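# Four arms build a three-block arch spanning two desks

## Task

Use the three blocks to make an arch over the gap separating the two desks. The two identical leaning blocks must each stand upright on one of their ends, resting flat, with one on each desk, and tilt toward one another. The third block, the keystone, must sit centred between them on their slanted upper ends, touching both with no gap at either joint. All three blocks must line up. Any number of the arms may be used.

## Robot and tools

Setup: four identical i2rt Big YAM arms, arm1 to arm4. Each has six joints, a right hand (index, middle and ring fingers plus a thumb, sixteen separately motored hinges) and a wrist camera. Two room cameras, cam_low and cam_low_2, also watch. Calibrated feet (metres, scene frame; each foot faces its own +x): arm1 (+0.378, +0.500, +0.814) quat_wxyz (+0.359, +0.004, +0.004, -0.933); arm2 (-0.385, +0.540, +0.787) (+0.921, +0.003, +0.001, -0.390); arm3 (-0.378, -0.503, +0.740) (+0.932, -0.001, +0.005, +0.361); arm4 (+0.384, -0.501, +0.819) (+0.377, -0.003, -0.004, +0.926). Desk tops are at z=+0.720. Reach is about 1.06 m from the joint-1 axis. Loose objects may occasionally get a small push.

Frame: one shared scene frame, origin on the floor, +z up, metres. The hand point moves with the palm. Its own axes: +z runs out along straight fingers, +x across the palm away from the thumb, +y out of the palm face (palm surface at y=-0.062). The wrist camera mast sticks out on the palm side and can collide with things.

move: one action per call. Keys are arm1..arm4 (each optional; an arm left out gets nothing new) plus cameras. Each arm's part is its own object holding any of these:
- joints: absolute targets by name. joint1_rad -2.879..2.879 (turn about foot, + counter-clockwise from above), joint2_rad 0..3.141 (shoulder), joint3_rad 0..3.019 (elbow), joint4_rad -1.692..1.57 (hand pitch, + lifts the fingers), joint5_rad -1.57..1.57 (sideways, + to the arm's right), joint6_rad -2.094..2.094 (roll), all in radians. Hand keys hand_index_mcp ... hand_thumb_ipl take -1..1, a linear scale between each hinge's two stops, not radians. Toward -1 the fingers curl toward the palm. Straight is about mcp +0.75, pip +0.58, dip +0.70, abd 0.00; thumb cmc +0.71, axl +0.68, mcp +0.23, ipl +0.17. hand_current_limit -1..1 maps to 0..550 mA (starts +0.4). hand_speed -0.96..1 sets set-point speed as (n+1)/2 of 8.5 rad/s (starts -0.6). Hand keys that are left out keep their goal, so a grip holds.
- target: one absolute hand pose, seven numbers [x, y, z, qw, qx, qy, qz], metres in the scene frame, the same form the hand line prints. The hand follows a straight path from its current hand_target. When target is given, joints may contain only hand keys; otherwise the call is refused.
- speed: top path speed, 0.002..0.5 m/s, default 0.25; allowed only with target. Turning is capped at twice that value in rad/s.
- min_time_s: 0.1..8 s, the shortest duration for that arm's joint motions.
All motions start together. Hand paths share one end time and last 0.5..10 s. No action runs longer than 15 s. Hands lag behind the path, may overshoot speed (worst with a near-straight arm) and often finish a centimetre or more away from the target. Paths do not steer around obstacles or other arms.
cameras: a list of names, or ["all"], or [] for none. If omitted, an empty move shows all cameras and a move with an action shows none. An empty move reports the full state of every arm and the scene number.

wait: seconds 0..10, plus optional cameras. Commands nothing new.
zoom_image: camera plus region [x0, y0, x1, y1] in pixels, origin at top-left, at most 504 by 504. Only cameras from the latest images can be zoomed.
finished_scene: scene is the current scene's number. This is final, and the arch must stand unaided.

Reading results: the "move" line lists each arm given a motion as done or with its worst status. joint_status and hand_status use these words:
- off_target: came to rest short of the goal and may still push.
- time_out: the arm holds nearby targets and keeps pushing. Resend the reported positions to relieve it.
- not_followed, "pose unreachable" or "joint command not followed": the collision/self check withheld the motion, and the arm may keep trying.
- limit_stop_at_motor_heat: resend the target.
on_its_own lists things the arm did without being commanded ("held at" gives a target, not a reading). Arms listed "as last shown" were not commanded: their status reads "not commanded" and omitted lines are unchanged. hand is the measured pose; hand_target is the pose at the currently held joint targets. Joint velocities are in rad/s in joint order. Torques are in N m and include gravity; numbers 3 and 4 wrap at ±28. hand_state gives one word per motor: moving, goal, blocked (still pressing) or overload. Currents are in mA, positive toward -1. Images may be slightly older than the state.

Sequencing: if a call is refused, or a stop interrupts it, the later move, wait and finished_scene calls in the same reply are skipped. An invalid call (unknown key) does not skip them. Thinking time lets the scene keep running with the last command held.

Avoid:
- Hard contact between robots, including one hand gripping another robot's fingers. No state line reports robot-to-robot touching.
- Knocking blocks off the work area or letting them fall far.
- Releasing blocks while they are moving, slamming, or pushing hard into desks. Arms keep pushing after contact.
- Overheating. Holding loads, staying stretched out or pushing against an unreachable pose heats motors. A MOTOR HOT line appears at 85 °C; at 100 °C the arm drops for 30–60 s.
- Finger motors drawing 495 mA or more for a total of 5 s. They shut off for 10 s, so keep hand_current_limit moderate.
Joint paths between postures can swing wide, so clear neighbouring arms first.

Each tool is called by a JSON object that holds its "method" and its "body", one argument or row to a line.

## Session

{"method": "move", "body": {
  "cameras": ["all"]
}}

Scene clock: 0.00 s.
Joint torques (N m): no reading
Motor temperatures (°C): arm1=[21 24 34 21 20 22] | arm2=[21 20 26 19 23 21] | arm3=[19 26 32 22 19 19] | arm4=[20 23 26 19 22 20]
Heat: arm1: hottest joint3_rad 34 °C; arm2: hottest joint3_rad 26 °C; arm3: hottest joint3_rad 32 °C; arm4: hottest joint3_rad 26 °C.
Joint velocities: within noise
arm1.joint_positions: joint1_rad=+0.156 joint2_rad=+0.631 joint3_rad=+1.334 joint4_rad=-1.380 joint5_rad=-0.110 joint6_rad=+1.098 hand_index_mcp=+0.753 hand_index_abd=+0.000 hand_index_pip=+0.577 hand_index_dip=+0.696 hand_middle_mcp=+0.753 hand_middle_abd=+0.000 hand_middle_pip=+0.577 hand_middle_dip=+0.696 hand_ring_mcp=+0.753 hand_ring_abd=+0.000 hand_ring_pip=+0.577 hand_ring_dip=+0.696 hand_thumb_cmc=+0.714 hand_thumb_axl=+0.677 hand_thumb_mcp=+0.226 hand_thumb_ipl=+0.168 hand_current_limit=+0.400 hand_speed=-0.600
arm1.joint_status: not commanded
arm1.hand_state: goal,goal,goal,goal,goal,goal,goal,goal,goal,goal,goal,goal,goal,goal,goal,goal
arm1.index_mcp_current_ma: 0
arm1.index_abd_current_ma: 0
arm1.index_pip_current_ma: 0
arm1.index_dip_current_ma: 0
arm1.middle_mcp_current_ma: 0
arm1.middle_abd_current_ma: 0
arm1.middle_pip_current_ma: 0
arm1.middle_dip_current_ma: 0
arm1.ring_mcp_current_ma: 0
arm1.ring_abd_current_ma: 0
arm1.ring_pip_current_ma: 0
arm1.ring_dip_current_ma: 0
arm1.thumb_cmc_current_ma: 0
arm1.thumb_axl_current_ma: 0
arm1.thumb_mcp_current_ma: 0
arm1.thumb_ipl_current_ma: 0
arm1.hand_goal_index_mcp: 0.754
arm1.hand_goal_index_abd: 0.000
arm1.hand_goal_index_pip: 0.576
arm1.hand_goal_index_dip: 0.696
arm1.hand_goal_middle_mcp: 0.754
arm1.hand_goal_middle_abd: 0.000
arm1.hand_goal_middle_pip: 0.576
arm1.hand_goal_middle_dip: 0.696
arm1.hand_goal_ring_mcp: 0.754
arm1.hand_goal_ring_abd: 0.000
arm1.hand_goal_ring_pip: 0.576
arm1.hand_goal_ring_dip: 0.696
arm1.hand_goal_thumb_cmc: 0.714
arm1.hand_goal_thumb_axl: 0.678
arm1.hand_goal_thumb_mcp: 0.226
arm1.hand_goal_thumb_ipl: 0.168
arm1.hand: x=+0.1611 y=+0.3354 z=+1.3208 quat_wxyz=(+0.407, +0.588, -0.686, +0.136) (m; scene frame)
arm1.hand_target: x=+0.1623 y=+0.3369 z=+1.3347 quat_wxyz=(+0.421, +0.584, -0.680, +0.139) (m; scene frame)
arm1.hand_status: not commanded
arm2.joint_positions: joint1_rad=-0.353 joint2_rad=+0.630 joint3_rad=+1.343 joint4_rad=-1.193 joint5_rad=-0.107 joint6_rad=+1.142 hand_index_mcp=+0.753 hand_index_abd=+0.000 hand_index_pip=+0.577 hand_index_dip=+0.696 hand_middle_mcp=+0.753 hand_middle_abd=+0.000 hand_middle_pip=+0.577 hand_middle_dip=+0.696 hand_ring_mcp=+0.753 hand_ring_abd=+0.000 hand_ring_pip=+0.577 hand_ring_dip=+0.696 hand_thumb_cmc=+0.714 hand_thumb_axl=+0.677 hand_thumb_mcp=+0.226 hand_thumb_ipl=+0.168 hand_current_limit=+0.400 hand_speed=-0.600
arm2.joint_status: not commanded
arm2.hand_state: goal,goal,goal,goal,goal,goal,goal,goal,goal,goal,goal,goal,goal,goal,goal,goal
arm2.index_mcp_current_ma: 0
arm2.index_abd_current_ma: 0
arm2.index_pip_current_ma: 0
arm2.index_dip_current_ma: 0
arm2.middle_mcp_current_ma: 0
arm2.middle_abd_current_ma: 0
arm2.middle_pip_current_ma: 0
arm2.middle_dip_current_ma: 0
arm2.ring_mcp_current_ma: 0
arm2.ring_abd_current_ma: 0
arm2.ring_pip_current_ma: 0
arm2.ring_dip_current_ma: 0
arm2.thumb_cmc_current_ma: 0
arm2.thumb_axl_current_ma: 0
arm2.thumb_mcp_current_ma: 0
arm2.thumb_ipl_current_ma: 0
arm2.hand_goal_index_mcp: 0.754
arm2.hand_goal_index_abd: 0.000
arm2.hand_goal_index_pip: 0.576
arm2.hand_goal_index_dip: 0.696
arm2.hand_goal_middle_mcp: 0.754
arm2.hand_goal_middle_abd: 0.000
arm2.hand_goal_middle_pip: 0.576
arm2.hand_goal_middle_dip: 0.696
arm2.hand_goal_ring_mcp: 0.754
arm2.hand_goal_ring_abd: 0.000
arm2.hand_goal_ring_pip: 0.576
arm2.hand_goal_ring_dip: 0.696
arm2.hand_goal_thumb_cmc: 0.714
arm2.hand_goal_thumb_axl: 0.678
arm2.hand_goal_thumb_mcp: 0.226
arm2.hand_goal_thumb_ipl: 0.168
arm2.hand: x=-0.3346 y=+0.2548 z=+1.3387 quat_wxyz=(+0.334, +0.809, -0.278, +0.396) (m; scene frame)
arm2.hand_target: x=-0.3357 y=+0.2571 z=+1.3514 quat_wxyz=(+0.343, +0.802, -0.275, +0.404) (m; scene frame)
arm2.hand_status: not commanded
arm3.joint_positions: joint1_rad=-0.479 joint2_rad=+0.636 joint3_rad=+1.450 joint4_rad=-1.164 joint5_rad=-0.009 joint6_rad=+1.034 hand_index_mcp=+0.753 hand_index_abd=+0.000 hand_index_pip=+0.577 hand_index_dip=+0.696 hand_middle_mcp=+0.753 hand_middle_abd=+0.000 hand_middle_pip=+0.577 hand_middle_dip=+0.696 hand_ring_mcp=+0.753 hand_ring_abd=+0.000 hand_ring_pip=+0.577 hand_ring_dip=+0.696 hand_thumb_cmc=+0.714 hand_thumb_axl=+0.677 hand_thumb_mcp=+0.226 hand_thumb_ipl=+0.168 hand_current_limit=+0.400 hand_speed=-0.600
arm3.joint_status: not commanded
arm3.hand_state: goal,goal,goal,goal,goal,goal,goal,goal,goal,goal,goal,goal,goal,goal,goal,goal
arm3.index_mcp_current_ma: 0
arm3.index_abd_current_ma: 0
arm3.index_pip_current_ma: 0
arm3.index_dip_current_ma: 0
arm3.middle_mcp_current_ma: 0
arm3.middle_abd_current_ma: 0
arm3.middle_pip_current_ma: 0
arm3.middle_dip_current_ma: 0
arm3.ring_mcp_current_ma: 0
arm3.ring_abd_current_ma: 0
arm3.ring_pip_current_ma: 0
arm3.ring_dip_current_ma: 0
arm3.thumb_cmc_current_ma: 0
arm3.thumb_axl_current_ma: 0
arm3.thumb_mcp_current_ma: 0
arm3.thumb_ipl_current_ma: 0
arm3.hand_goal_index_mcp: 0.754
arm3.hand_goal_index_abd: 0.000
arm3.hand_goal_index_pip: 0.576
arm3.hand_goal_index_dip: 0.696
arm3.hand_goal_middle_mcp: 0.754
arm3.hand_goal_middle_abd: 0.000
arm3.hand_goal_middle_pip: 0.576
arm3.hand_goal_middle_dip: 0.696
arm3.hand_goal_ring_mcp: 0.754
arm3.hand_goal_ring_abd: 0.000
arm3.hand_goal_ring_pip: 0.576
arm3.hand_goal_ring_dip: 0.696
arm3.hand_goal_thumb_cmc: 0.714
arm3.hand_goal_thumb_axl: 0.678
arm3.hand_goal_thumb_mcp: 0.226
arm3.hand_goal_thumb_ipl: 0.168
arm3.hand: x=-0.0985 y=-0.5133 z=+1.3632 quat_wxyz=(+0.077, +0.756, +0.322, +0.564) (m; scene frame)
arm3.hand_target: x=-0.1027 y=-0.5143 z=+1.3771 quat_wxyz=(+0.079, +0.748, +0.319, +0.577) (m; scene frame)
arm3.hand_status: not commanded
arm4.joint_positions: joint1_rad=-0.490 joint2_rad=+0.627 joint3_rad=+1.454 joint4_rad=-1.267 joint5_rad=+0.113 joint6_rad=+1.050 hand_index_mcp=+0.753 hand_index_abd=+0.000 hand_index_pip=+0.577 hand_index_dip=+0.696 hand_middle_mcp=+0.753 hand_middle_abd=+0.000 hand_middle_pip=+0.577 hand_middle_dip=+0.696 hand_ring_mcp=+0.753 hand_ring_abd=+0.000 hand_ring_pip=+0.577 hand_ring_dip=+0.696 hand_thumb_cmc=+0.714 hand_thumb_axl=+0.677 hand_thumb_mcp=+0.226 hand_thumb_ipl=+0.168 hand_current_limit=+0.400 hand_speed=-0.600
arm4.joint_status: not commanded
arm4.hand_state: goal,goal,goal,goal,goal,goal,goal,goal,goal,goal,goal,goal,goal,goal,goal,goal
arm4.index_mcp_current_ma: 0
arm4.index_abd_current_ma: 0
arm4.index_pip_current_ma: 0
arm4.index_dip_current_ma: 0
arm4.middle_mcp_current_ma: 0
arm4.middle_abd_current_ma: 0
arm4.middle_pip_current_ma: 0
arm4.middle_dip_current_ma: 0
arm4.ring_mcp_current_ma: 0
arm4.ring_abd_current_ma: 0
arm4.ring_pip_current_ma: 0
arm4.ring_dip_current_ma: 0
arm4.thumb_cmc_current_ma: 0
arm4.thumb_axl_current_ma: 0
arm4.thumb_mcp_current_ma: 0
arm4.thumb_ipl_current_ma: 0
arm4.hand_goal_index_mcp: 0.754
arm4.hand_goal_index_abd: 0.000
arm4.hand_goal_index_pip: 0.576
arm4.hand_goal_index_dip: 0.696
arm4.hand_goal_middle_mcp: 0.754
arm4.hand_goal_middle_abd: 0.000
arm4.hand_goal_middle_pip: 0.576
arm4.hand_goal_middle_dip: 0.696
arm4.hand_goal_ring_mcp: 0.754
arm4.hand_goal_ring_abd: 0.000
arm4.hand_goal_ring_pip: 0.576
arm4.hand_goal_ring_dip: 0.696
arm4.hand_goal_thumb_cmc: 0.714
arm4.hand_goal_thumb_axl: 0.678
arm4.hand_goal_thumb_mcp: 0.226
arm4.hand_goal_thumb_ipl: 0.168
arm4.hand: x=+0.4062 y=-0.2456 z=+1.4284 quat_wxyz=(-0.296, +0.331, +0.775, +0.450) (m; scene frame)
arm4.hand_target: x=+0.4072 y=-0.2492 z=+1.4417 quat_wxyz=(-0.304, +0.329, +0.767, +0.460) (m; scene frame)
arm4.hand_status: not commanded
pictures: arm1_cam_wrist, arm2_cam_wrist, arm3_cam_wrist, arm4_cam_wrist, cam_low, cam_low_2

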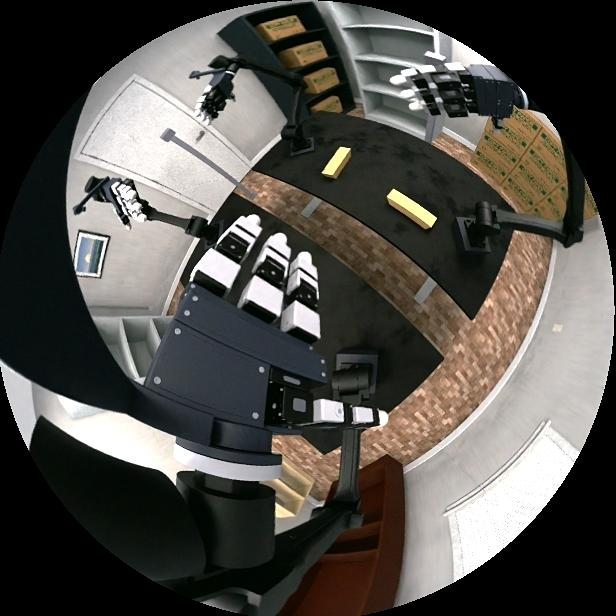

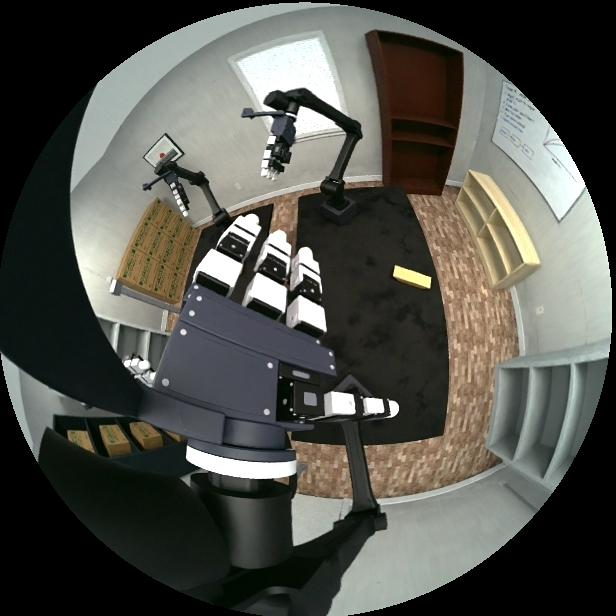

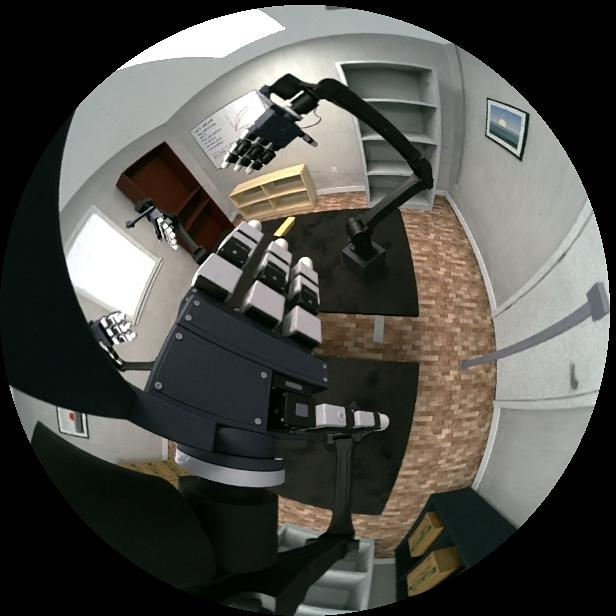

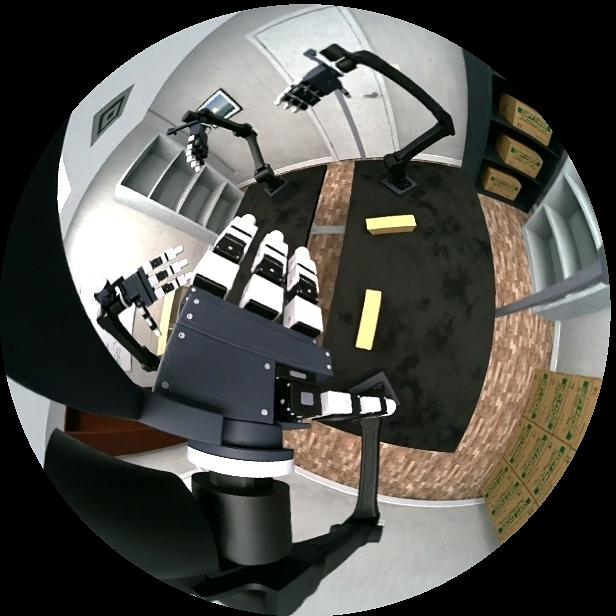

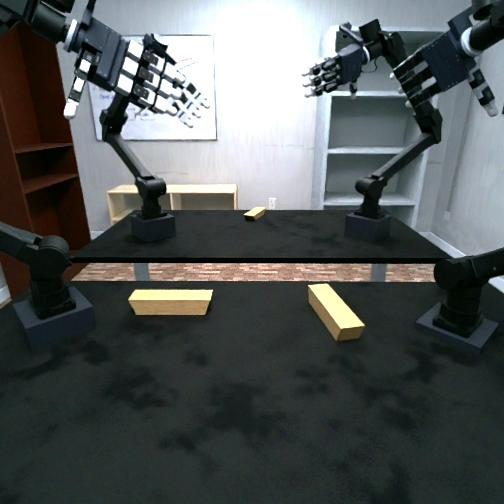

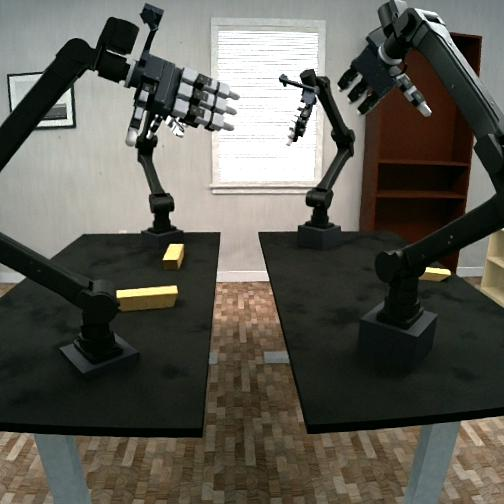

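{"method": "zoom_image", "body": {
  "camera": "cam_low",
  "region": [110, 270, 230, 330]
}}

{"method": "zoom_image", "body": {
  "camera": "cam_low",
  "region": [290, 270, 380, 350]
}}

{"method": "zoom_image", "body": {
  "camera": "cam_low",
  "region": [230, 200, 280, 230]
}}

{"method": "zoom_image", "body": {
  "camera": "cam_low_2",
  "region": [100, 230, 200, 320]
}}

{"method": "zoom_image", "body": {
  "camera": "cam_low_2",
  "region": [410, 255, 460, 290]
}}

Scaled by 4.200.

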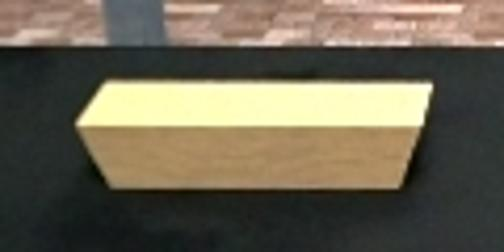

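Scaled by 5.600.

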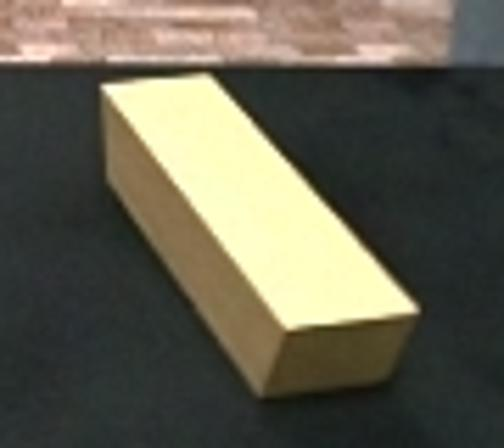

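Scaled by 10.080.

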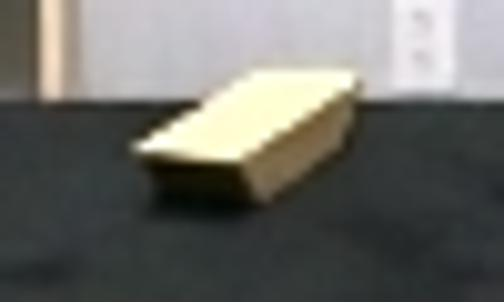

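Scaled by 5.040.

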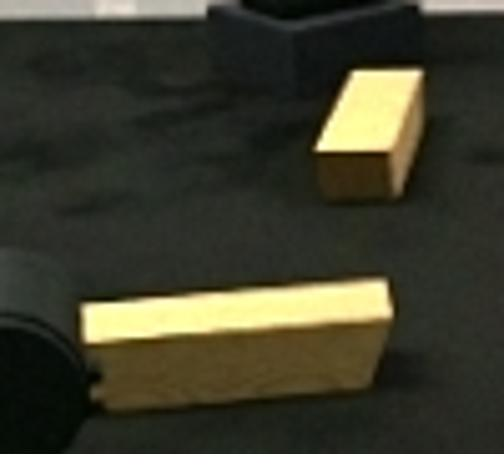

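Scaled by 10.080.

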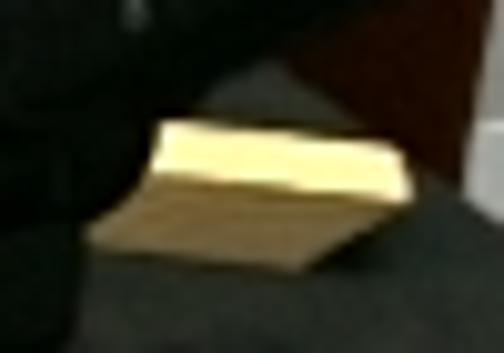

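{"method": "move", "body": {
  "arm4": {"target":[-0.397,-0.1785,1.03,0.1682,0.7587,-0.6144,-0.1362],"speed":0.25,"joints":{"hand_index_abd":0.12,"hand_ring_abd":-0.12,"hand_middle_mcp":-0.5,"hand_middle_pip":-0.5,"hand_middle_dip":0.0}},
  "arm3": {"joints":{"joint1_rad":-1.2},"min_time_s":2},
  "cameras": ["cam_low","cam_low_2"]
}}

{"method": "zoom_image", "body": {
  "camera": "cam_low",
  "region": [270, 180, 430, 350]
}}

{"method": "zoom_image", "body": {
  "camera": "cam_low_2",
  "region": [90, 180, 230, 320]
}}

Scene clock: 341.27 s.
Joint torques (N m): arm1=[-0.79 2.08 11.93 2.03 -0.08 -0.11] | arm2=[-1.03 2.78 8.35 3.03 -0.01 0.02] | arm3=[0.38 2.67 8.59 2.81 0 -0.13] | arm4=[-2.49 -22.36 14.63 0.53 -0.28 -0.19]
Motor temperatures (°C): arm1=[21 24 44 21 20 22] | arm2=[21 20 33 20 23 21] | arm3=[19 25 39 23 19 19] | arm4=[20 23 32 20 22 20]
Heat: arm1: hottest joint3_rad 44 °C; arm2: hottest joint3_rad 33 °C; arm3: hottest joint3_rad 39 °C; arm4: hottest joint3_rad 32 °C.
move: arm3 done; arm4 off_target
Joint velocities: within noise
arm1, arm2: as last shown
arm1.joint_positions: joint1_rad=+0.156 joint2_rad=+0.631 joint3_rad=+1.334 joint4_rad=-1.380 joint5_rad=-0.110 joint6_rad=+1.098 hand_index_mcp=+0.753 hand_index_abd=+0.000 hand_index_pip=+0.577 hand_index_dip=+0.696 hand_middle_mcp=+0.754 hand_middle_abd=+0.000 hand_middle_pip=+0.577 hand_middle_dip=+0.696 hand_ring_mcp=+0.754 hand_ring_abd=+0.000 hand_ring_pip=+0.577 hand_ring_dip=+0.696 hand_thumb_cmc=+0.714 hand_thumb_axl=+0.677 hand_thumb_mcp=+0.225 hand_thumb_ipl=+0.168 hand_current_limit=+0.400 hand_speed=-0.600
arm1.index_mcp_current_ma: -1
arm1.index_pip_current_ma: 1
arm1.middle_mcp_current_ma: -1
arm1.middle_pip_current_ma: 1
arm1.ring_mcp_current_ma: -1
arm1.ring_pip_current_ma: 1
arm1.thumb_cmc_current_ma: 1
arm1.thumb_axl_current_ma: -2
arm1.thumb_mcp_current_ma: -2
arm1.thumb_ipl_current_ma: -1
arm2.joint_positions: joint1_rad=-0.353 joint2_rad=+0.630 joint3_rad=+1.343 joint4_rad=-1.193 joint5_rad=-0.107 joint6_rad=+1.142 hand_index_mcp=+0.754 hand_index_abd=+0.001 hand_index_pip=+0.577 hand_index_dip=+0.696 hand_middle_mcp=+0.754 hand_middle_abd=+0.001 hand_middle_pip=+0.577 hand_middle_dip=+0.696 hand_ring_mcp=+0.754 hand_ring_abd=+0.001 hand_ring_pip=+0.577 hand_ring_dip=+0.696 hand_thumb_cmc=+0.714 hand_thumb_axl=+0.677 hand_thumb_mcp=+0.226 hand_thumb_ipl=+0.168 hand_current_limit=+0.400 hand_speed=-0.600
arm3.joint_positions: joint1_rad=-1.193 joint2_rad=+0.636 joint3_rad=+1.450 joint4_rad=-1.164 joint5_rad=-0.009 joint6_rad=+1.034 hand_index_mcp=+0.756 hand_index_abd=+0.001 hand_index_pip=+0.577 hand_index_dip=+0.696 hand_middle_mcp=+0.756 hand_middle_abd=+0.001 hand_middle_pip=+0.577 hand_middle_dip=+0.696 hand_ring_mcp=+0.757 hand_ring_abd=+0.001 hand_ring_pip=+0.577 hand_ring_dip=+0.696 hand_thumb_cmc=+0.716 hand_thumb_axl=+0.677 hand_thumb_mcp=+0.226 hand_thumb_ipl=+0.168 hand_current_limit=+0.400 hand_speed=-0.600
arm3.joint_status: all done
arm3.hand_state: goal,goal,goal,goal,goal,goal,goal,goal,goal,goal,goal,goal,goal,goal,goal,goal
arm3.index_mcp_current_ma: 5
arm3.index_abd_current_ma: 1
arm3.index_pip_current_ma: 1
arm3.index_dip_current_ma: 0
arm3.middle_mcp_current_ma: 6
arm3.middle_abd_current_ma: 1
arm3.middle_pip_current_ma: 1
arm3.middle_dip_current_ma: 0
arm3.ring_mcp_current_ma: 6
arm3.ring_abd_current_ma: 1
arm3.ring_pip_current_ma: 1
arm3.ring_dip_current_ma: 0
arm3.thumb_cmc_current_ma: 3
arm3.thumb_axl_current_ma: -2
arm3.thumb_mcp_current_ma: 0
arm3.thumb_ipl_current_ma: -1
arm3.hand_goal_index_mcp: 0.754
arm3.hand_goal_index_abd: 0.000
arm3.hand_goal_index_pip: 0.576
arm3.hand_goal_index_dip: 0.696
arm3.hand_goal_middle_mcp: 0.754
arm3.hand_goal_middle_abd: 0.000
arm3.hand_goal_middle_pip: 0.576
arm3.hand_goal_middle_dip: 0.696
arm3.hand_goal_ring_mcp: 0.754
arm3.hand_goal_ring_abd: 0.000
arm3.hand_goal_ring_pip: 0.576
arm3.hand_goal_ring_dip: 0.696
arm3.hand_goal_thumb_cmc: 0.714
arm3.hand_goal_thumb_axl: 0.678
arm3.hand_goal_thumb_mcp: 0.226
arm3.hand_goal_thumb_ipl: 0.168
arm3.hand: x=-0.1744 y=-0.6894 z=+1.3649 quat_wxyz=(+0.272, +0.820, +0.039, +0.503) (m; scene frame)
arm3.hand_target: x=-0.1795 y=-0.6886 z=+1.3787 quat_wxyz=(+0.280, +0.811, +0.036, +0.513) (m; scene frame)
arm3.hand_status: not commanded
arm4.joint_positions: joint1_rad=+0.281 joint2_rad=+2.197 joint3_rad=+2.169 joint4_rad=-1.240 joint5_rad=-0.280 joint6_rad=-0.638 hand_index_mcp=+0.758 hand_index_abd=+0.120 hand_index_pip=+0.577 hand_index_dip=+0.696 hand_middle_mcp=-0.492 hand_middle_abd=+0.001 hand_middle_pip=-0.498 hand_middle_dip=+0.002 hand_ring_mcp=+0.758 hand_ring_abd=-0.116 hand_ring_pip=+0.577 hand_ring_dip=+0.696 hand_thumb_cmc=+0.718 hand_thumb_axl=+0.677 hand_thumb_mcp=+0.224 hand_thumb_ipl=+0.168 hand_current_limit=+0.400 hand_speed=-0.600
arm4.joint_status: all done
arm4.hand_state: goal,goal,goal,goal,goal,goal,goal,goal,goal,goal,goal,goal,goal,goal,goal,goal
arm4.index_mcp_current_ma: 11
arm4.index_abd_current_ma: 1
arm4.index_pip_current_ma: 2
arm4.index_dip_current_ma: 0
arm4.middle_mcp_current_ma: 27
arm4.middle_abd_current_ma: 1
arm4.middle_pip_current_ma: 4
arm4.middle_dip_current_ma: 6
arm4.ring_mcp_current_ma: 14
arm4.ring_abd_current_ma: 10
arm4.ring_pip_current_ma: 2
arm4.ring_dip_current_ma: 0
arm4.thumb_cmc_current_ma: 12
arm4.thumb_axl_current_ma: -2
arm4.thumb_mcp_current_ma: -7
arm4.thumb_ipl_current_ma: -1
arm4.hand_goal_index_mcp: 0.754
arm4.hand_goal_index_abd: 0.120
arm4.hand_goal_index_pip: 0.576
arm4.hand_goal_index_dip: 0.696
arm4.hand_goal_middle_mcp: -0.500
arm4.hand_goal_middle_abd: 0.000
arm4.hand_goal_middle_pip: -0.500
arm4.hand_goal_middle_dip: 0.000
arm4.hand_goal_ring_mcp: 0.754
arm4.hand_goal_ring_abd: -0.120
arm4.hand_goal_ring_pip: 0.576
arm4.hand_goal_ring_dip: 0.696
arm4.hand_goal_thumb_cmc: 0.714
arm4.hand_goal_thumb_axl: 0.678
arm4.hand_goal_thumb_mcp: 0.226
arm4.hand_goal_thumb_ipl: 0.168
arm4.hand: x=-0.3843 y=-0.1791 z=+1.0029 quat_wxyz=(-0.163, -0.755, +0.625, +0.114) (m; scene frame)
arm4.hand_target: x=-0.3955 y=-0.1793 z=+1.0301 quat_wxyz=(-0.168, -0.759, +0.614, +0.137) (m; scene frame)
arm4.hand_status: off_target (0.030 m and 2.9 deg from the pose sent, 0.899 m and 140.8 deg at the start)
pictures: cam_low, cam_low_2

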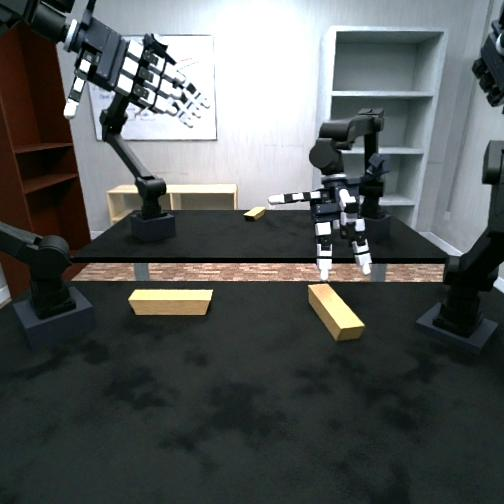

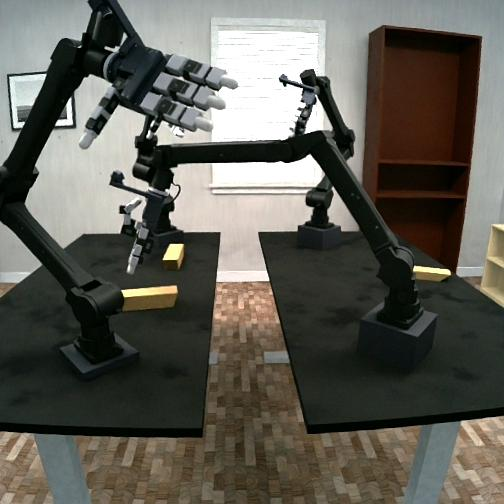

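Scaled by 2.965.

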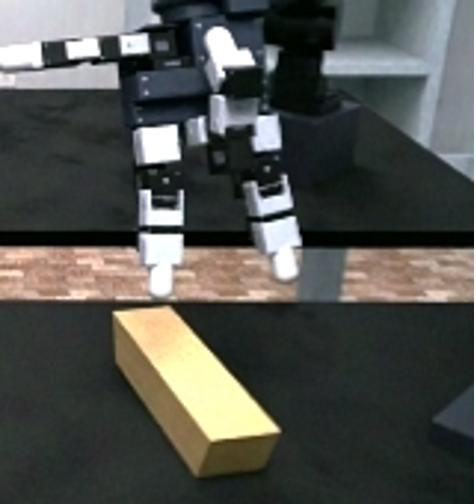

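Scaled by 3.600.

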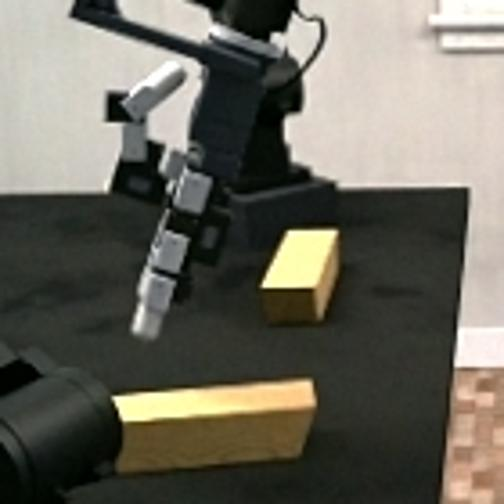

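{"method": "move", "body": {
  "arm4": {"target":[-0.405,-0.172,0.955,0.1682,0.7587,-0.6144,-0.1362],"speed":0.1},
  "cameras": ["cam_low","cam_low_2"]
}}

{"method": "zoom_image", "body": {
  "camera": "cam_low",
  "region": [290, 230, 390, 350]
}}

{"method": "zoom_image", "body": {
  "camera": "cam_low_2",
  "region": [100, 220, 200, 320]
}}

Scene clock: 364.37 s.
Joint torques (N m): arm1=[-0.09 2.14 11.88 1.91 -0.05 -0.14] | arm2=[-0.85 2.73 8.27 3 0 0] | arm3=[0.38 2.67 8.61 2.81 0 -0.13] | arm4=[-2.61 -23.82 9.66 1.33 -0.28 -0.18]
Motor temperatures (°C): arm1=[21 24 44 21 20 22] | arm2=[21 20 34 20 23 21] | arm3=[19 25 39 23 19 19] | arm4=[20 27 32 20 22 20]
Heat: arm1: hottest joint3_rad 44 °C; arm2: hottest joint3_rad 34 °C; arm3: hottest joint3_rad 39 °C; arm4: hottest joint3_rad 32 °C.
move: arm4 off_target
Joint velocities: within noise
arm1, arm2, arm3: as last shown
arm4.joint_positions: joint1_rad=+0.281 joint2_rad=+2.268 joint3_rad=+2.131 joint4_rad=-1.110 joint5_rad=-0.281 joint6_rad=-0.641 hand_index_mcp=+0.758 hand_index_abd=+0.120 hand_index_pip=+0.577 hand_index_dip=+0.696 hand_middle_mcp=-0.492 hand_middle_abd=+0.001 hand_middle_pip=-0.498 hand_middle_dip=+0.002 hand_ring_mcp=+0.758 hand_ring_abd=-0.116 hand_ring_pip=+0.577 hand_ring_dip=+0.696 hand_thumb_cmc=+0.718 hand_thumb_axl=+0.677 hand_thumb_mcp=+0.224 hand_thumb_ipl=+0.168 hand_current_limit=+0.400 hand_speed=-0.600
arm4.joint_status: not commanded
arm4.hand_state: goal,goal,goal,goal,goal,goal,goal,goal,goal,goal,goal,goal,goal,goal,goal,goal
arm4.index_mcp_current_ma: 11
arm4.index_abd_current_ma: 1
arm4.index_pip_current_ma: 2
arm4.index_dip_current_ma: 0
arm4.middle_mcp_current_ma: 27
arm4.middle_abd_current_ma: 1
arm4.middle_pip_current_ma: 4
arm4.middle_dip_current_ma: 6
arm4.ring_mcp_current_ma: 14
arm4.ring_abd_current_ma: 10
arm4.ring_pip_current_ma: 2
arm4.ring_dip_current_ma: 0
arm4.thumb_cmc_current_ma: 12
arm4.thumb_axl_current_ma: -2
arm4.thumb_mcp_current_ma: -7
arm4.thumb_ipl_current_ma: -1
arm4.hand_goal_index_mcp: 0.754
arm4.hand_goal_index_abd: 0.120
arm4.hand_goal_index_pip: 0.576
arm4.hand_goal_index_dip: 0.696
arm4.hand_goal_middle_mcp: -0.500
arm4.hand_goal_middle_abd: 0.000
arm4.hand_goal_middle_pip: -0.500
arm4.hand_goal_middle_dip: 0.000
arm4.hand_goal_ring_mcp: 0.754
arm4.hand_goal_ring_abd: -0.120
arm4.hand_goal_ring_pip: 0.576
arm4.hand_goal_ring_dip: 0.696
arm4.hand_goal_thumb_cmc: 0.714
arm4.hand_goal_thumb_axl: 0.678
arm4.hand_goal_thumb_mcp: 0.226
arm4.hand_goal_thumb_ipl: 0.168
arm4.hand: x=-0.4006 y=-0.1702 z=+0.9448 quat_wxyz=(-0.165, -0.756, +0.621, +0.124) (m; scene frame)
arm4.hand_target: x=-0.4049 y=-0.1721 z=+0.9551 quat_wxyz=(-0.168, -0.759, +0.614, +0.136) (m; scene frame)
arm4.hand_status: off_target (0.011 m and 1.7 deg from the pose sent, 0.053 m and 2.9 deg at the start)
pictures: cam_low, cam_low_2

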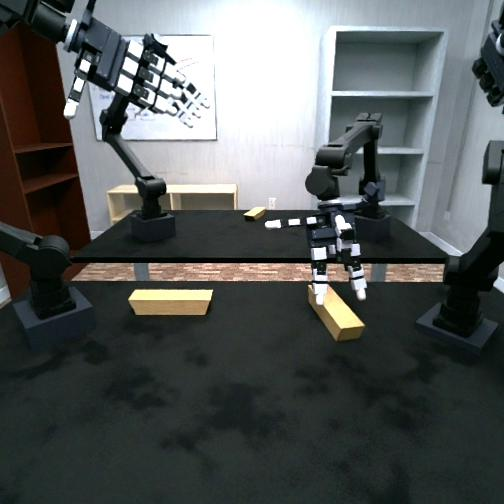

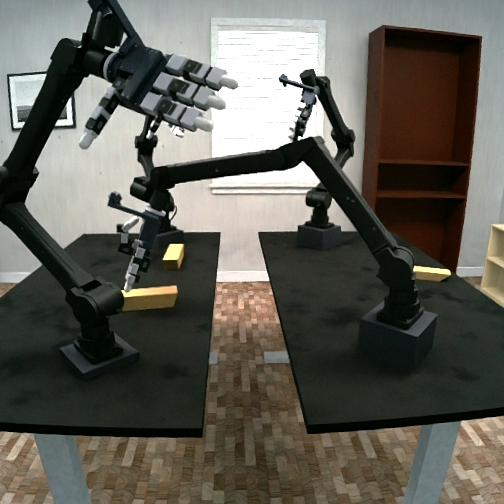

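Scaled by 4.200.

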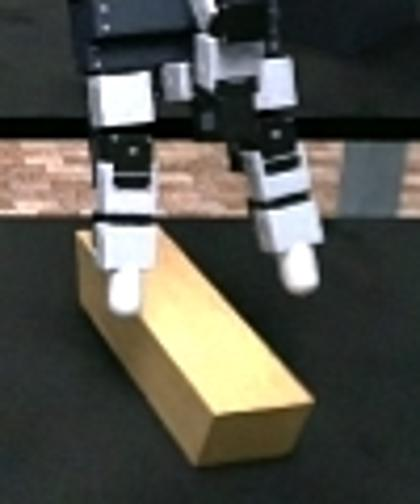

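Scaled by 5.040.

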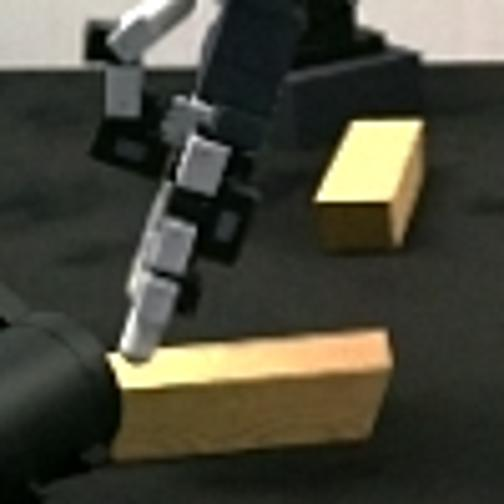

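{"method": "move", "body": {
  "arm4": {"target":[-0.403,-0.166,0.901,0.1682,0.7587,-0.6144,-0.1362],"speed":0.08},
  "cameras": ["cam_low","cam_low_2"]
}}

{"method": "zoom_image", "body": {
  "camera": "cam_low",
  "region": [290, 230, 390, 350]
}}

{"method": "zoom_image", "body": {
  "camera": "cam_low_2",
  "region": [100, 220, 200, 320]
}}

Scene clock: 384.63 s.
Joint torques (N m): arm1=[-0.32 1.9 11.95 1.84 -0.11 -0.12] | arm2=[-0.85 2.43 8.18 3.02 -0.01 -0.01] | arm3=[0.32 2.67 8.61 2.82 0 -0.13] | arm4=[-3.31 -23.71 9.36 1.33 -0.28 -0.18]
Motor temperatures (°C): arm1=[21 24 44 21 20 22] | arm2=[21 20 34 20 23 21] | arm3=[19 25 39 23 19 19] | arm4=[20 30 32 20 22 20]
Heat: arm1: hottest joint3_rad 44 °C; arm2: hottest joint3_rad 34 °C; arm3: hottest joint3_rad 39 °C; arm4: hottest joint3_rad 32 °C.
move: arm4 done
Joint velocities: within noise
arm1, arm2, arm3: as last shown
arm4.joint_positions: joint1_rad=+0.281 joint2_rad=+2.304 joint3_rad=+2.058 joint4_rad=-0.999 joint5_rad=-0.284 joint6_rad=-0.649 hand_index_mcp=+0.758 hand_index_abd=+0.120 hand_index_pip=+0.577 hand_index_dip=+0.696 hand_middle_mcp=-0.492 hand_middle_abd=+0.001 hand_middle_pip=-0.498 hand_middle_dip=+0.002 hand_ring_mcp=+0.758 hand_ring_abd=-0.116 hand_ring_pip=+0.577 hand_ring_dip=+0.696 hand_thumb_cmc=+0.718 hand_thumb_axl=+0.677 hand_thumb_mcp=+0.224 hand_thumb_ipl=+0.168 hand_current_limit=+0.400 hand_speed=-0.600
arm4.joint_status: not commanded
arm4.hand_state: goal,goal,goal,goal,goal,goal,goal,goal,goal,goal,goal,goal,goal,goal,goal,goal
arm4.index_mcp_current_ma: 11
arm4.index_abd_current_ma: 1
arm4.index_pip_current_ma: 2
arm4.index_dip_current_ma: 0
arm4.middle_mcp_current_ma: 27
arm4.middle_abd_current_ma: 1
arm4.middle_pip_current_ma: 4
arm4.middle_dip_current_ma: 6
arm4.ring_mcp_current_ma: 14
arm4.ring_abd_current_ma: 10
arm4.ring_pip_current_ma: 2
arm4.ring_dip_current_ma: 0
arm4.thumb_cmc_current_ma: 12
arm4.thumb_axl_current_ma: -2
arm4.thumb_mcp_current_ma: -7
arm4.thumb_ipl_current_ma: -1
arm4.hand_goal_index_mcp: 0.754
arm4.hand_goal_index_abd: 0.120
arm4.hand_goal_index_pip: 0.576
arm4.hand_goal_index_dip: 0.696
arm4.hand_goal_middle_mcp: -0.500
arm4.hand_goal_middle_abd: 0.000
arm4.hand_goal_middle_pip: -0.500
arm4.hand_goal_middle_dip: 0.000
arm4.hand_goal_ring_mcp: 0.754
arm4.hand_goal_ring_abd: -0.120
arm4.hand_goal_ring_pip: 0.576
arm4.hand_goal_ring_dip: 0.696
arm4.hand_goal_thumb_cmc: 0.714
arm4.hand_goal_thumb_axl: 0.678
arm4.hand_goal_thumb_mcp: 0.226
arm4.hand_goal_thumb_ipl: 0.168
arm4.hand: x=-0.4012 y=-0.1705 z=+0.8937 quat_wxyz=(-0.166, -0.758, +0.618, +0.125) (m; scene frame)
arm4.hand_target: x=-0.4030 y=-0.1661 z=+0.9012 quat_wxyz=(-0.168, -0.759, +0.614, +0.136) (m; scene frame)
arm4.hand_status: done (0.009 m and 1.3 deg from the pose sent, 0.044 m and 1.7 deg at the start)
pictures: cam_low, cam_low_2

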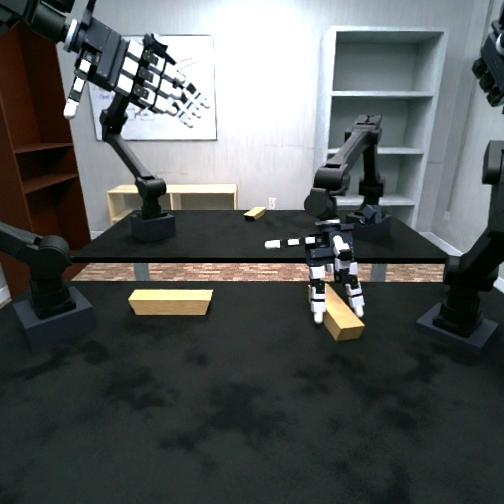

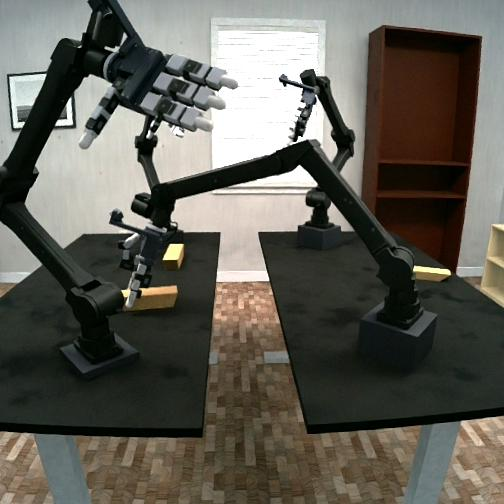

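Scaled by 4.200.

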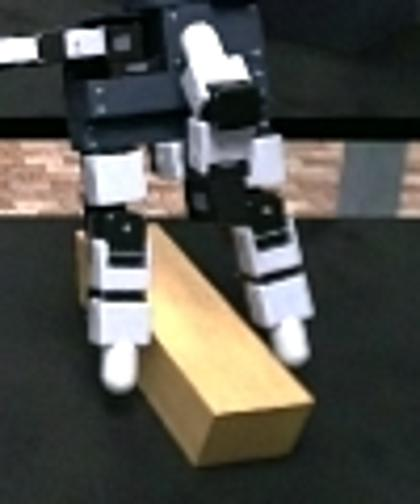

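Scaled by 5.040.

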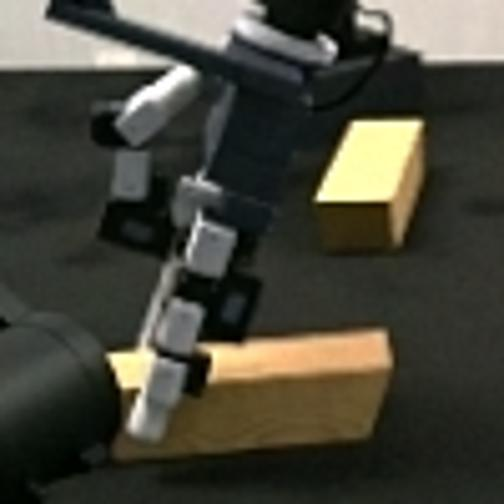

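{"method": "move", "body": {
  "arm4": {"joints":{"hand_index_abd":-0.3,"hand_ring_abd":0.3,"hand_current_limit":0.78,"hand_speed":-0.9}}
}}

{"method": "move", "body": {
  "arm4": {"target":[-0.3527,-0.158,0.975,0.2207,0.7451,-0.6034,-0.1787],"speed":0.06},
  "cameras": ["cam_low","cam_low_2"]
}}

{"method": "zoom_image", "body": {
  "camera": "cam_low_2",
  "region": [100, 220, 200, 320]
}}

Scene clock: 407.73 s.
Joint torques (N m): arm1=[-0.03 1.61 11.95 2.07 -0.1 -0.14] | arm2=[-0.97 2.67 8.28 3 -0.02 0] | arm3=[0.32 2.67 8.61 2.82 0 -0.13] | arm4=[-3.25 -23.65 9.33 1.32 -0.25 -0.18]
Motor temperatures (°C): arm1=[21 24 44 21 20 22] | arm2=[21 20 34 20 23 21] | arm3=[19 25 39 23 19 19] | arm4=[20 30 32 20 22 20]
Heat: arm1: hottest joint3_rad 44 °C; arm2: hottest joint3_rad 34 °C; arm3: hottest joint3_rad 39 °C; arm4: hottest joint3_rad 32 °C.
move: arm4 off_target
Joint velocities: within noise
arm1, arm2, arm3: as last shown
arm4.joint_positions: joint1_rad=+0.281 joint2_rad=+2.304 joint3_rad=+2.058 joint4_rad=-0.999 joint5_rad=-0.284 joint6_rad=-0.649 hand_index_mcp=+0.758 hand_index_abd=+0.003 hand_index_pip=+0.577 hand_index_dip=+0.696 hand_middle_mcp=-0.492 hand_middle_abd=+0.001 hand_middle_pip=-0.498 hand_middle_dip=+0.002 hand_ring_mcp=+0.758 hand_ring_abd=-0.001 hand_ring_pip=+0.577 hand_ring_dip=+0.696 hand_thumb_cmc=+0.718 hand_thumb_axl=+0.677 hand_thumb_mcp=+0.224 hand_thumb_ipl=+0.168 hand_current_limit=+0.780 hand_speed=-0.900
arm4.joint_status: hand_index_abd off_target (ended at +0.003, target -0.300); hand_ring_abd off_target (ended at -0.001, target +0.300); the others done
arm4.hand_state: goal,blocked,goal,goal,goal,goal,goal,goal,goal,blocked,goal,goal,goal,goal,goal,goal
arm4.index_mcp_current_ma: 11
arm4.index_abd_current_ma: 490
arm4.index_pip_current_ma: 2
arm4.index_dip_current_ma: 0
arm4.middle_mcp_current_ma: 27
arm4.middle_abd_current_ma: 1
arm4.middle_pip_current_ma: 4
arm4.middle_dip_current_ma: 6
arm4.ring_mcp_current_ma: 14
arm4.ring_abd_current_ma: -489
arm4.ring_pip_current_ma: 2
arm4.ring_dip_current_ma: 0
arm4.thumb_cmc_current_ma: 12
arm4.thumb_axl_current_ma: -2
arm4.thumb_mcp_current_ma: -7
arm4.thumb_ipl_current_ma: -1
arm4.hand_goal_index_mcp: 0.754
arm4.hand_goal_index_abd: -0.300
arm4.hand_goal_index_pip: 0.576
arm4.hand_goal_index_dip: 0.696
arm4.hand_goal_middle_mcp: -0.500
arm4.hand_goal_middle_abd: 0.000
arm4.hand_goal_middle_pip: -0.500
arm4.hand_goal_middle_dip: 0.000
arm4.hand_goal_ring_mcp: 0.754
arm4.hand_goal_ring_abd: 0.300
arm4.hand_goal_ring_pip: 0.576
arm4.hand_goal_ring_dip: 0.696
arm4.hand_goal_thumb_cmc: 0.714
arm4.hand_goal_thumb_axl: 0.678
arm4.hand_goal_thumb_mcp: 0.226
arm4.hand_goal_thumb_ipl: 0.168
arm4.hand: x=-0.4012 y=-0.1707 z=+0.8937 quat_wxyz=(-0.166, -0.758, +0.618, +0.125) (m; scene frame)
arm4.hand_target: x=-0.4030 y=-0.1661 z=+0.9012 quat_wxyz=(-0.168, -0.759, +0.614, +0.136) (m; scene frame)
arm4.hand_status: not commanded
pictures: none

Scene clock: 409.93 s.
Joint torques (N m): arm1=[0.15 2.43 12.1 1.96 -0.07 -0.1] | arm2=[-0.97 2.55 8.27 3.02 0 0] | arm3=[0.38 2.73 8.59 2.8 0 -0.13] | arm4=[-3.49 -27.16 10.1 1.7 -0.8 -0.16]
Motor temperatures (°C): arm1=[21 24 44 21 20 22] | arm2=[21 20 34 20 23 21] | arm3=[19 25 39 23 19 19] | arm4=[20 30 32 20 22 20]
Heat: arm1: hottest joint3_rad 44 °C; arm2: hottest joint3_rad 34 °C; arm3: hottest joint3_rad 39 °C; arm4: hottest joint3_rad 32 °C.
move: arm4 off_target
Joint velocities: within noise
arm1, arm2, arm3: as last shown
arm4.joint_positions: joint1_rad=+0.221 joint2_rad=+2.159 joint3_rad=+1.807 joint4_rad=-0.884 joint5_rad=-0.384 joint6_rad=-0.674 hand_index_mcp=+0.771 hand_index_abd=-0.015 hand_index_pip=+0.583 hand_index_dip=+0.696 hand_middle_mcp=-0.492 hand_middle_abd=+0.001 hand_middle_pip=-0.498 hand_middle_dip=+0.002 hand_ring_mcp=+0.768 hand_ring_abd=+0.055 hand_ring_pip=+0.581 hand_ring_dip=+0.696 hand_thumb_cmc=+0.718 hand_thumb_axl=+0.677 hand_thumb_mcp=+0.224 hand_thumb_ipl=+0.168 hand_current_limit=+0.780 hand_speed=-0.900
arm4.joint_status: not commanded
arm4.hand_state: goal,blocked,goal,goal,goal,goal,goal,goal,goal,blocked,goal,goal,goal,goal,goal,goal
arm4.index_mcp_current_ma: 65
arm4.index_abd_current_ma: 490
arm4.index_pip_current_ma: 22
arm4.index_dip_current_ma: 0
arm4.middle_mcp_current_ma: 27
arm4.middle_abd_current_ma: 1
arm4.middle_pip_current_ma: 4
arm4.middle_dip_current_ma: 6
arm4.ring_mcp_current_ma: 54
arm4.ring_abd_current_ma: -489
arm4.ring_pip_current_ma: 15
arm4.ring_dip_current_ma: 1
arm4.thumb_cmc_current_ma: 12
arm4.thumb_axl_current_ma: -2
arm4.thumb_mcp_current_ma: -8
arm4.thumb_ipl_current_ma: -1
arm4.hand_goal_index_mcp: 0.754
arm4.hand_goal_index_abd: -0.300
arm4.hand_goal_index_pip: 0.576
arm4.hand_goal_index_dip: 0.696
arm4.hand_goal_middle_mcp: -0.500
arm4.hand_goal_middle_abd: 0.000
arm4.hand_goal_middle_pip: -0.500
arm4.hand_goal_middle_dip: 0.000
arm4.hand_goal_ring_mcp: 0.754
arm4.hand_goal_ring_abd: 0.300
arm4.hand_goal_ring_pip: 0.576
arm4.hand_goal_ring_dip: 0.696
arm4.hand_goal_thumb_cmc: 0.714
arm4.hand_goal_thumb_axl: 0.678
arm4.hand_goal_thumb_mcp: 0.226
arm4.hand_goal_thumb_ipl: 0.168
arm4.on_its_own: hand_ring_abd moved +0.056 toward your old target +0.300
arm4.hand: x=-0.3456 y=-0.1665 z=+0.9064 quat_wxyz=(-0.209, -0.747, +0.618, +0.127) (m; scene frame)
arm4.hand_target: x=-0.3513 y=-0.1592 z=+0.9739 quat_wxyz=(-0.220, -0.745, +0.603, +0.178) (m; scene frame)
arm4.hand_status: off_target (0.070 m and 6.3 deg from the pose sent, 0.096 m and 9.0 deg at the start)
pictures: cam_low, cam_low_2

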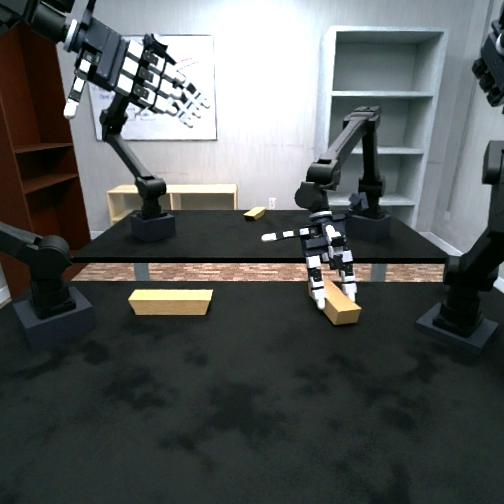

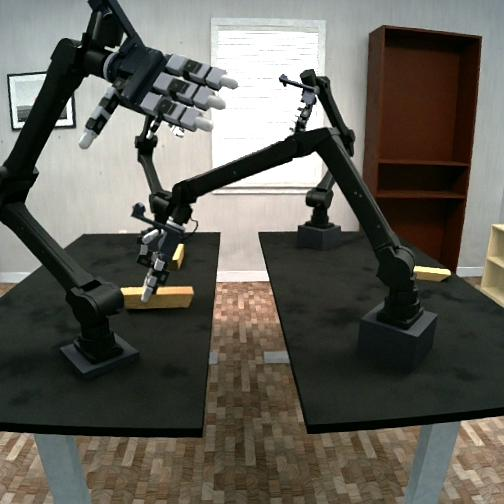

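Scaled by 5.040.

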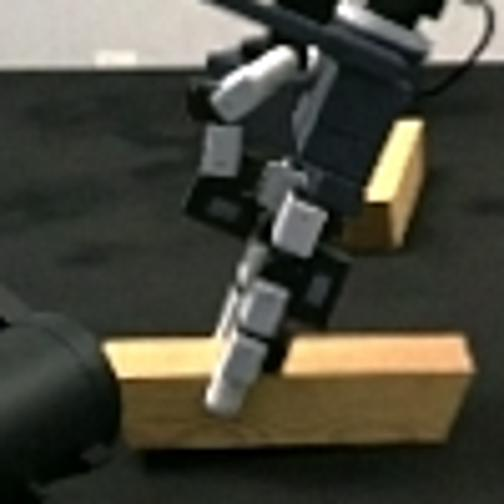

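{"method": "move", "body": {
  "arm4": {"target":[-0.30,-0.150,1.07,0.2785,0.7255,-0.5875,-0.2255],"speed":0.07},
  "cameras": ["cam_low","cam_low_2"]
}}

{"method": "zoom_image", "body": {
  "camera": "cam_low_2",
  "region": [100, 200, 220, 320]
}}

Scene clock: 419.20 s.
Joint torques (N m): arm1=[-0.32 2.02 12.08 1.89 -0.08 -0.15] | arm2=[-0.85 2.49 8.31 2.97 0 0] | arm3=[0.32 2.67 8.62 2.82 0 -0.13] | arm4=[-3.55 -25 10.71 2.04 -1.03 -0.18]
Motor temperatures (°C): arm1=[21 24 44 21 20 22] | arm2=[21 20 34 20 23 21] | arm3=[19 25 39 23 19 19] | arm4=[20 32 32 20 22 20]
Heat: arm1: hottest joint3_rad 44 °C; arm2: hottest joint3_rad 34 °C; arm3: hottest joint3_rad 39 °C; arm4: hottest joint2_rad 32 °C.
move: arm4 off_target
Joint velocities: within noise
arm1, arm2, arm3: as last shown
arm4.joint_positions: joint1_rad=+0.149 joint2_rad=+1.967 joint3_rad=+1.669 joint4_rad=-0.843 joint5_rad=-0.514 joint6_rad=-0.683 hand_index_mcp=+0.777 hand_index_abd=-0.032 hand_index_pip=+0.587 hand_index_dip=+0.699 hand_middle_mcp=-0.492 hand_middle_abd=+0.001 hand_middle_pip=-0.498 hand_middle_dip=+0.002 hand_ring_mcp=+0.791 hand_ring_abd=+0.088 hand_ring_pip=+0.593 hand_ring_dip=+0.703 hand_thumb_cmc=+0.718 hand_thumb_axl=+0.677 hand_thumb_mcp=+0.224 hand_thumb_ipl=+0.168 hand_current_limit=+0.780 hand_speed=-0.900
arm4.joint_status: not commanded
arm4.hand_state: blocked,blocked,goal,goal,goal,goal,goal,goal,blocked,blocked,goal,goal,goal,goal,goal,goal
arm4.index_mcp_current_ma: 91
arm4.index_abd_current_ma: 490
arm4.index_pip_current_ma: 37
arm4.index_dip_current_ma: 8
arm4.middle_mcp_current_ma: 27
arm4.middle_abd_current_ma: 1
arm4.middle_pip_current_ma: 4
arm4.middle_dip_current_ma: 6
arm4.ring_mcp_current_ma: 153
arm4.ring_abd_current_ma: -489
arm4.ring_pip_current_ma: 61
arm4.ring_dip_current_ma: 22
arm4.thumb_cmc_current_ma: 12
arm4.thumb_axl_current_ma: -2
arm4.thumb_mcp_current_ma: -8
arm4.thumb_ipl_current_ma: -1
arm4.hand_goal_index_mcp: 0.754
arm4.hand_goal_index_abd: -0.300
arm4.hand_goal_index_pip: 0.576
arm4.hand_goal_index_dip: 0.696
arm4.hand_goal_middle_mcp: -0.500
arm4.hand_goal_middle_abd: 0.000
arm4.hand_goal_middle_pip: -0.500
arm4.hand_goal_middle_dip: 0.000
arm4.hand_goal_ring_mcp: 0.754
arm4.hand_goal_ring_abd: 0.300
arm4.hand_goal_ring_pip: 0.576
arm4.hand_goal_ring_dip: 0.696
arm4.hand_goal_thumb_cmc: 0.714
arm4.hand_goal_thumb_axl: 0.678
arm4.hand_goal_thumb_mcp: 0.226
arm4.hand_goal_thumb_ipl: 0.168
arm4.on_its_own: hand_ring_abd moved +0.033 toward your old target +0.300
arm4.hand: x=-0.2984 y=-0.1546 z=+1.0006 quat_wxyz=(-0.269, -0.726, +0.610, +0.170) (m; scene frame)
arm4.hand_target: x=-0.2985 y=-0.1514 z=+1.0689 quat_wxyz=(-0.278, -0.726, +0.587, +0.225) (m; scene frame)
arm4.hand_status: off_target (0.070 m and 6.9 deg from the pose sent, 0.171 m and 14.5 deg at the start)
pictures: cam_low, cam_low_2

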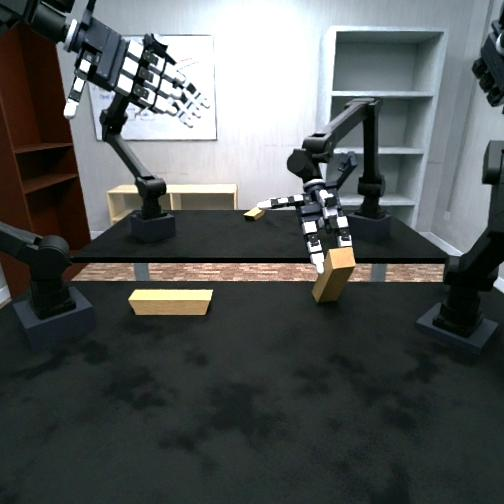

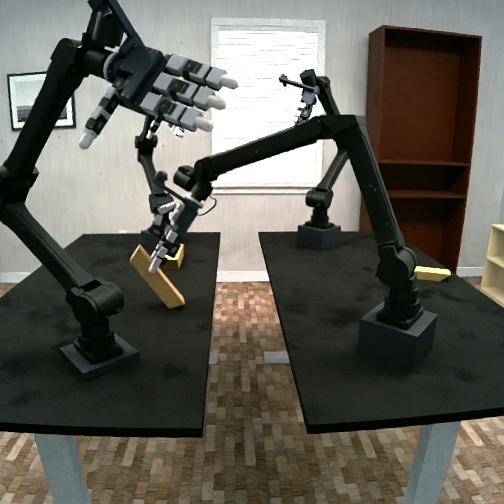

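Scaled by 4.200.

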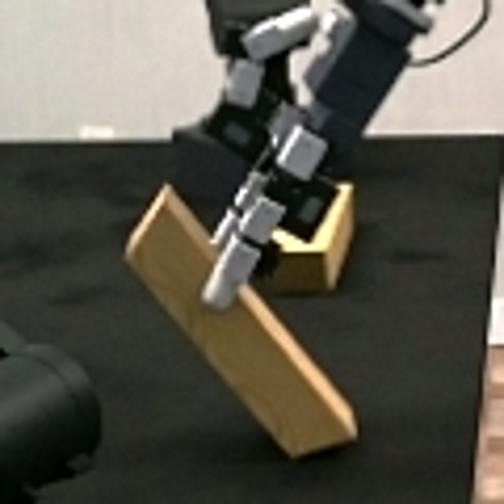

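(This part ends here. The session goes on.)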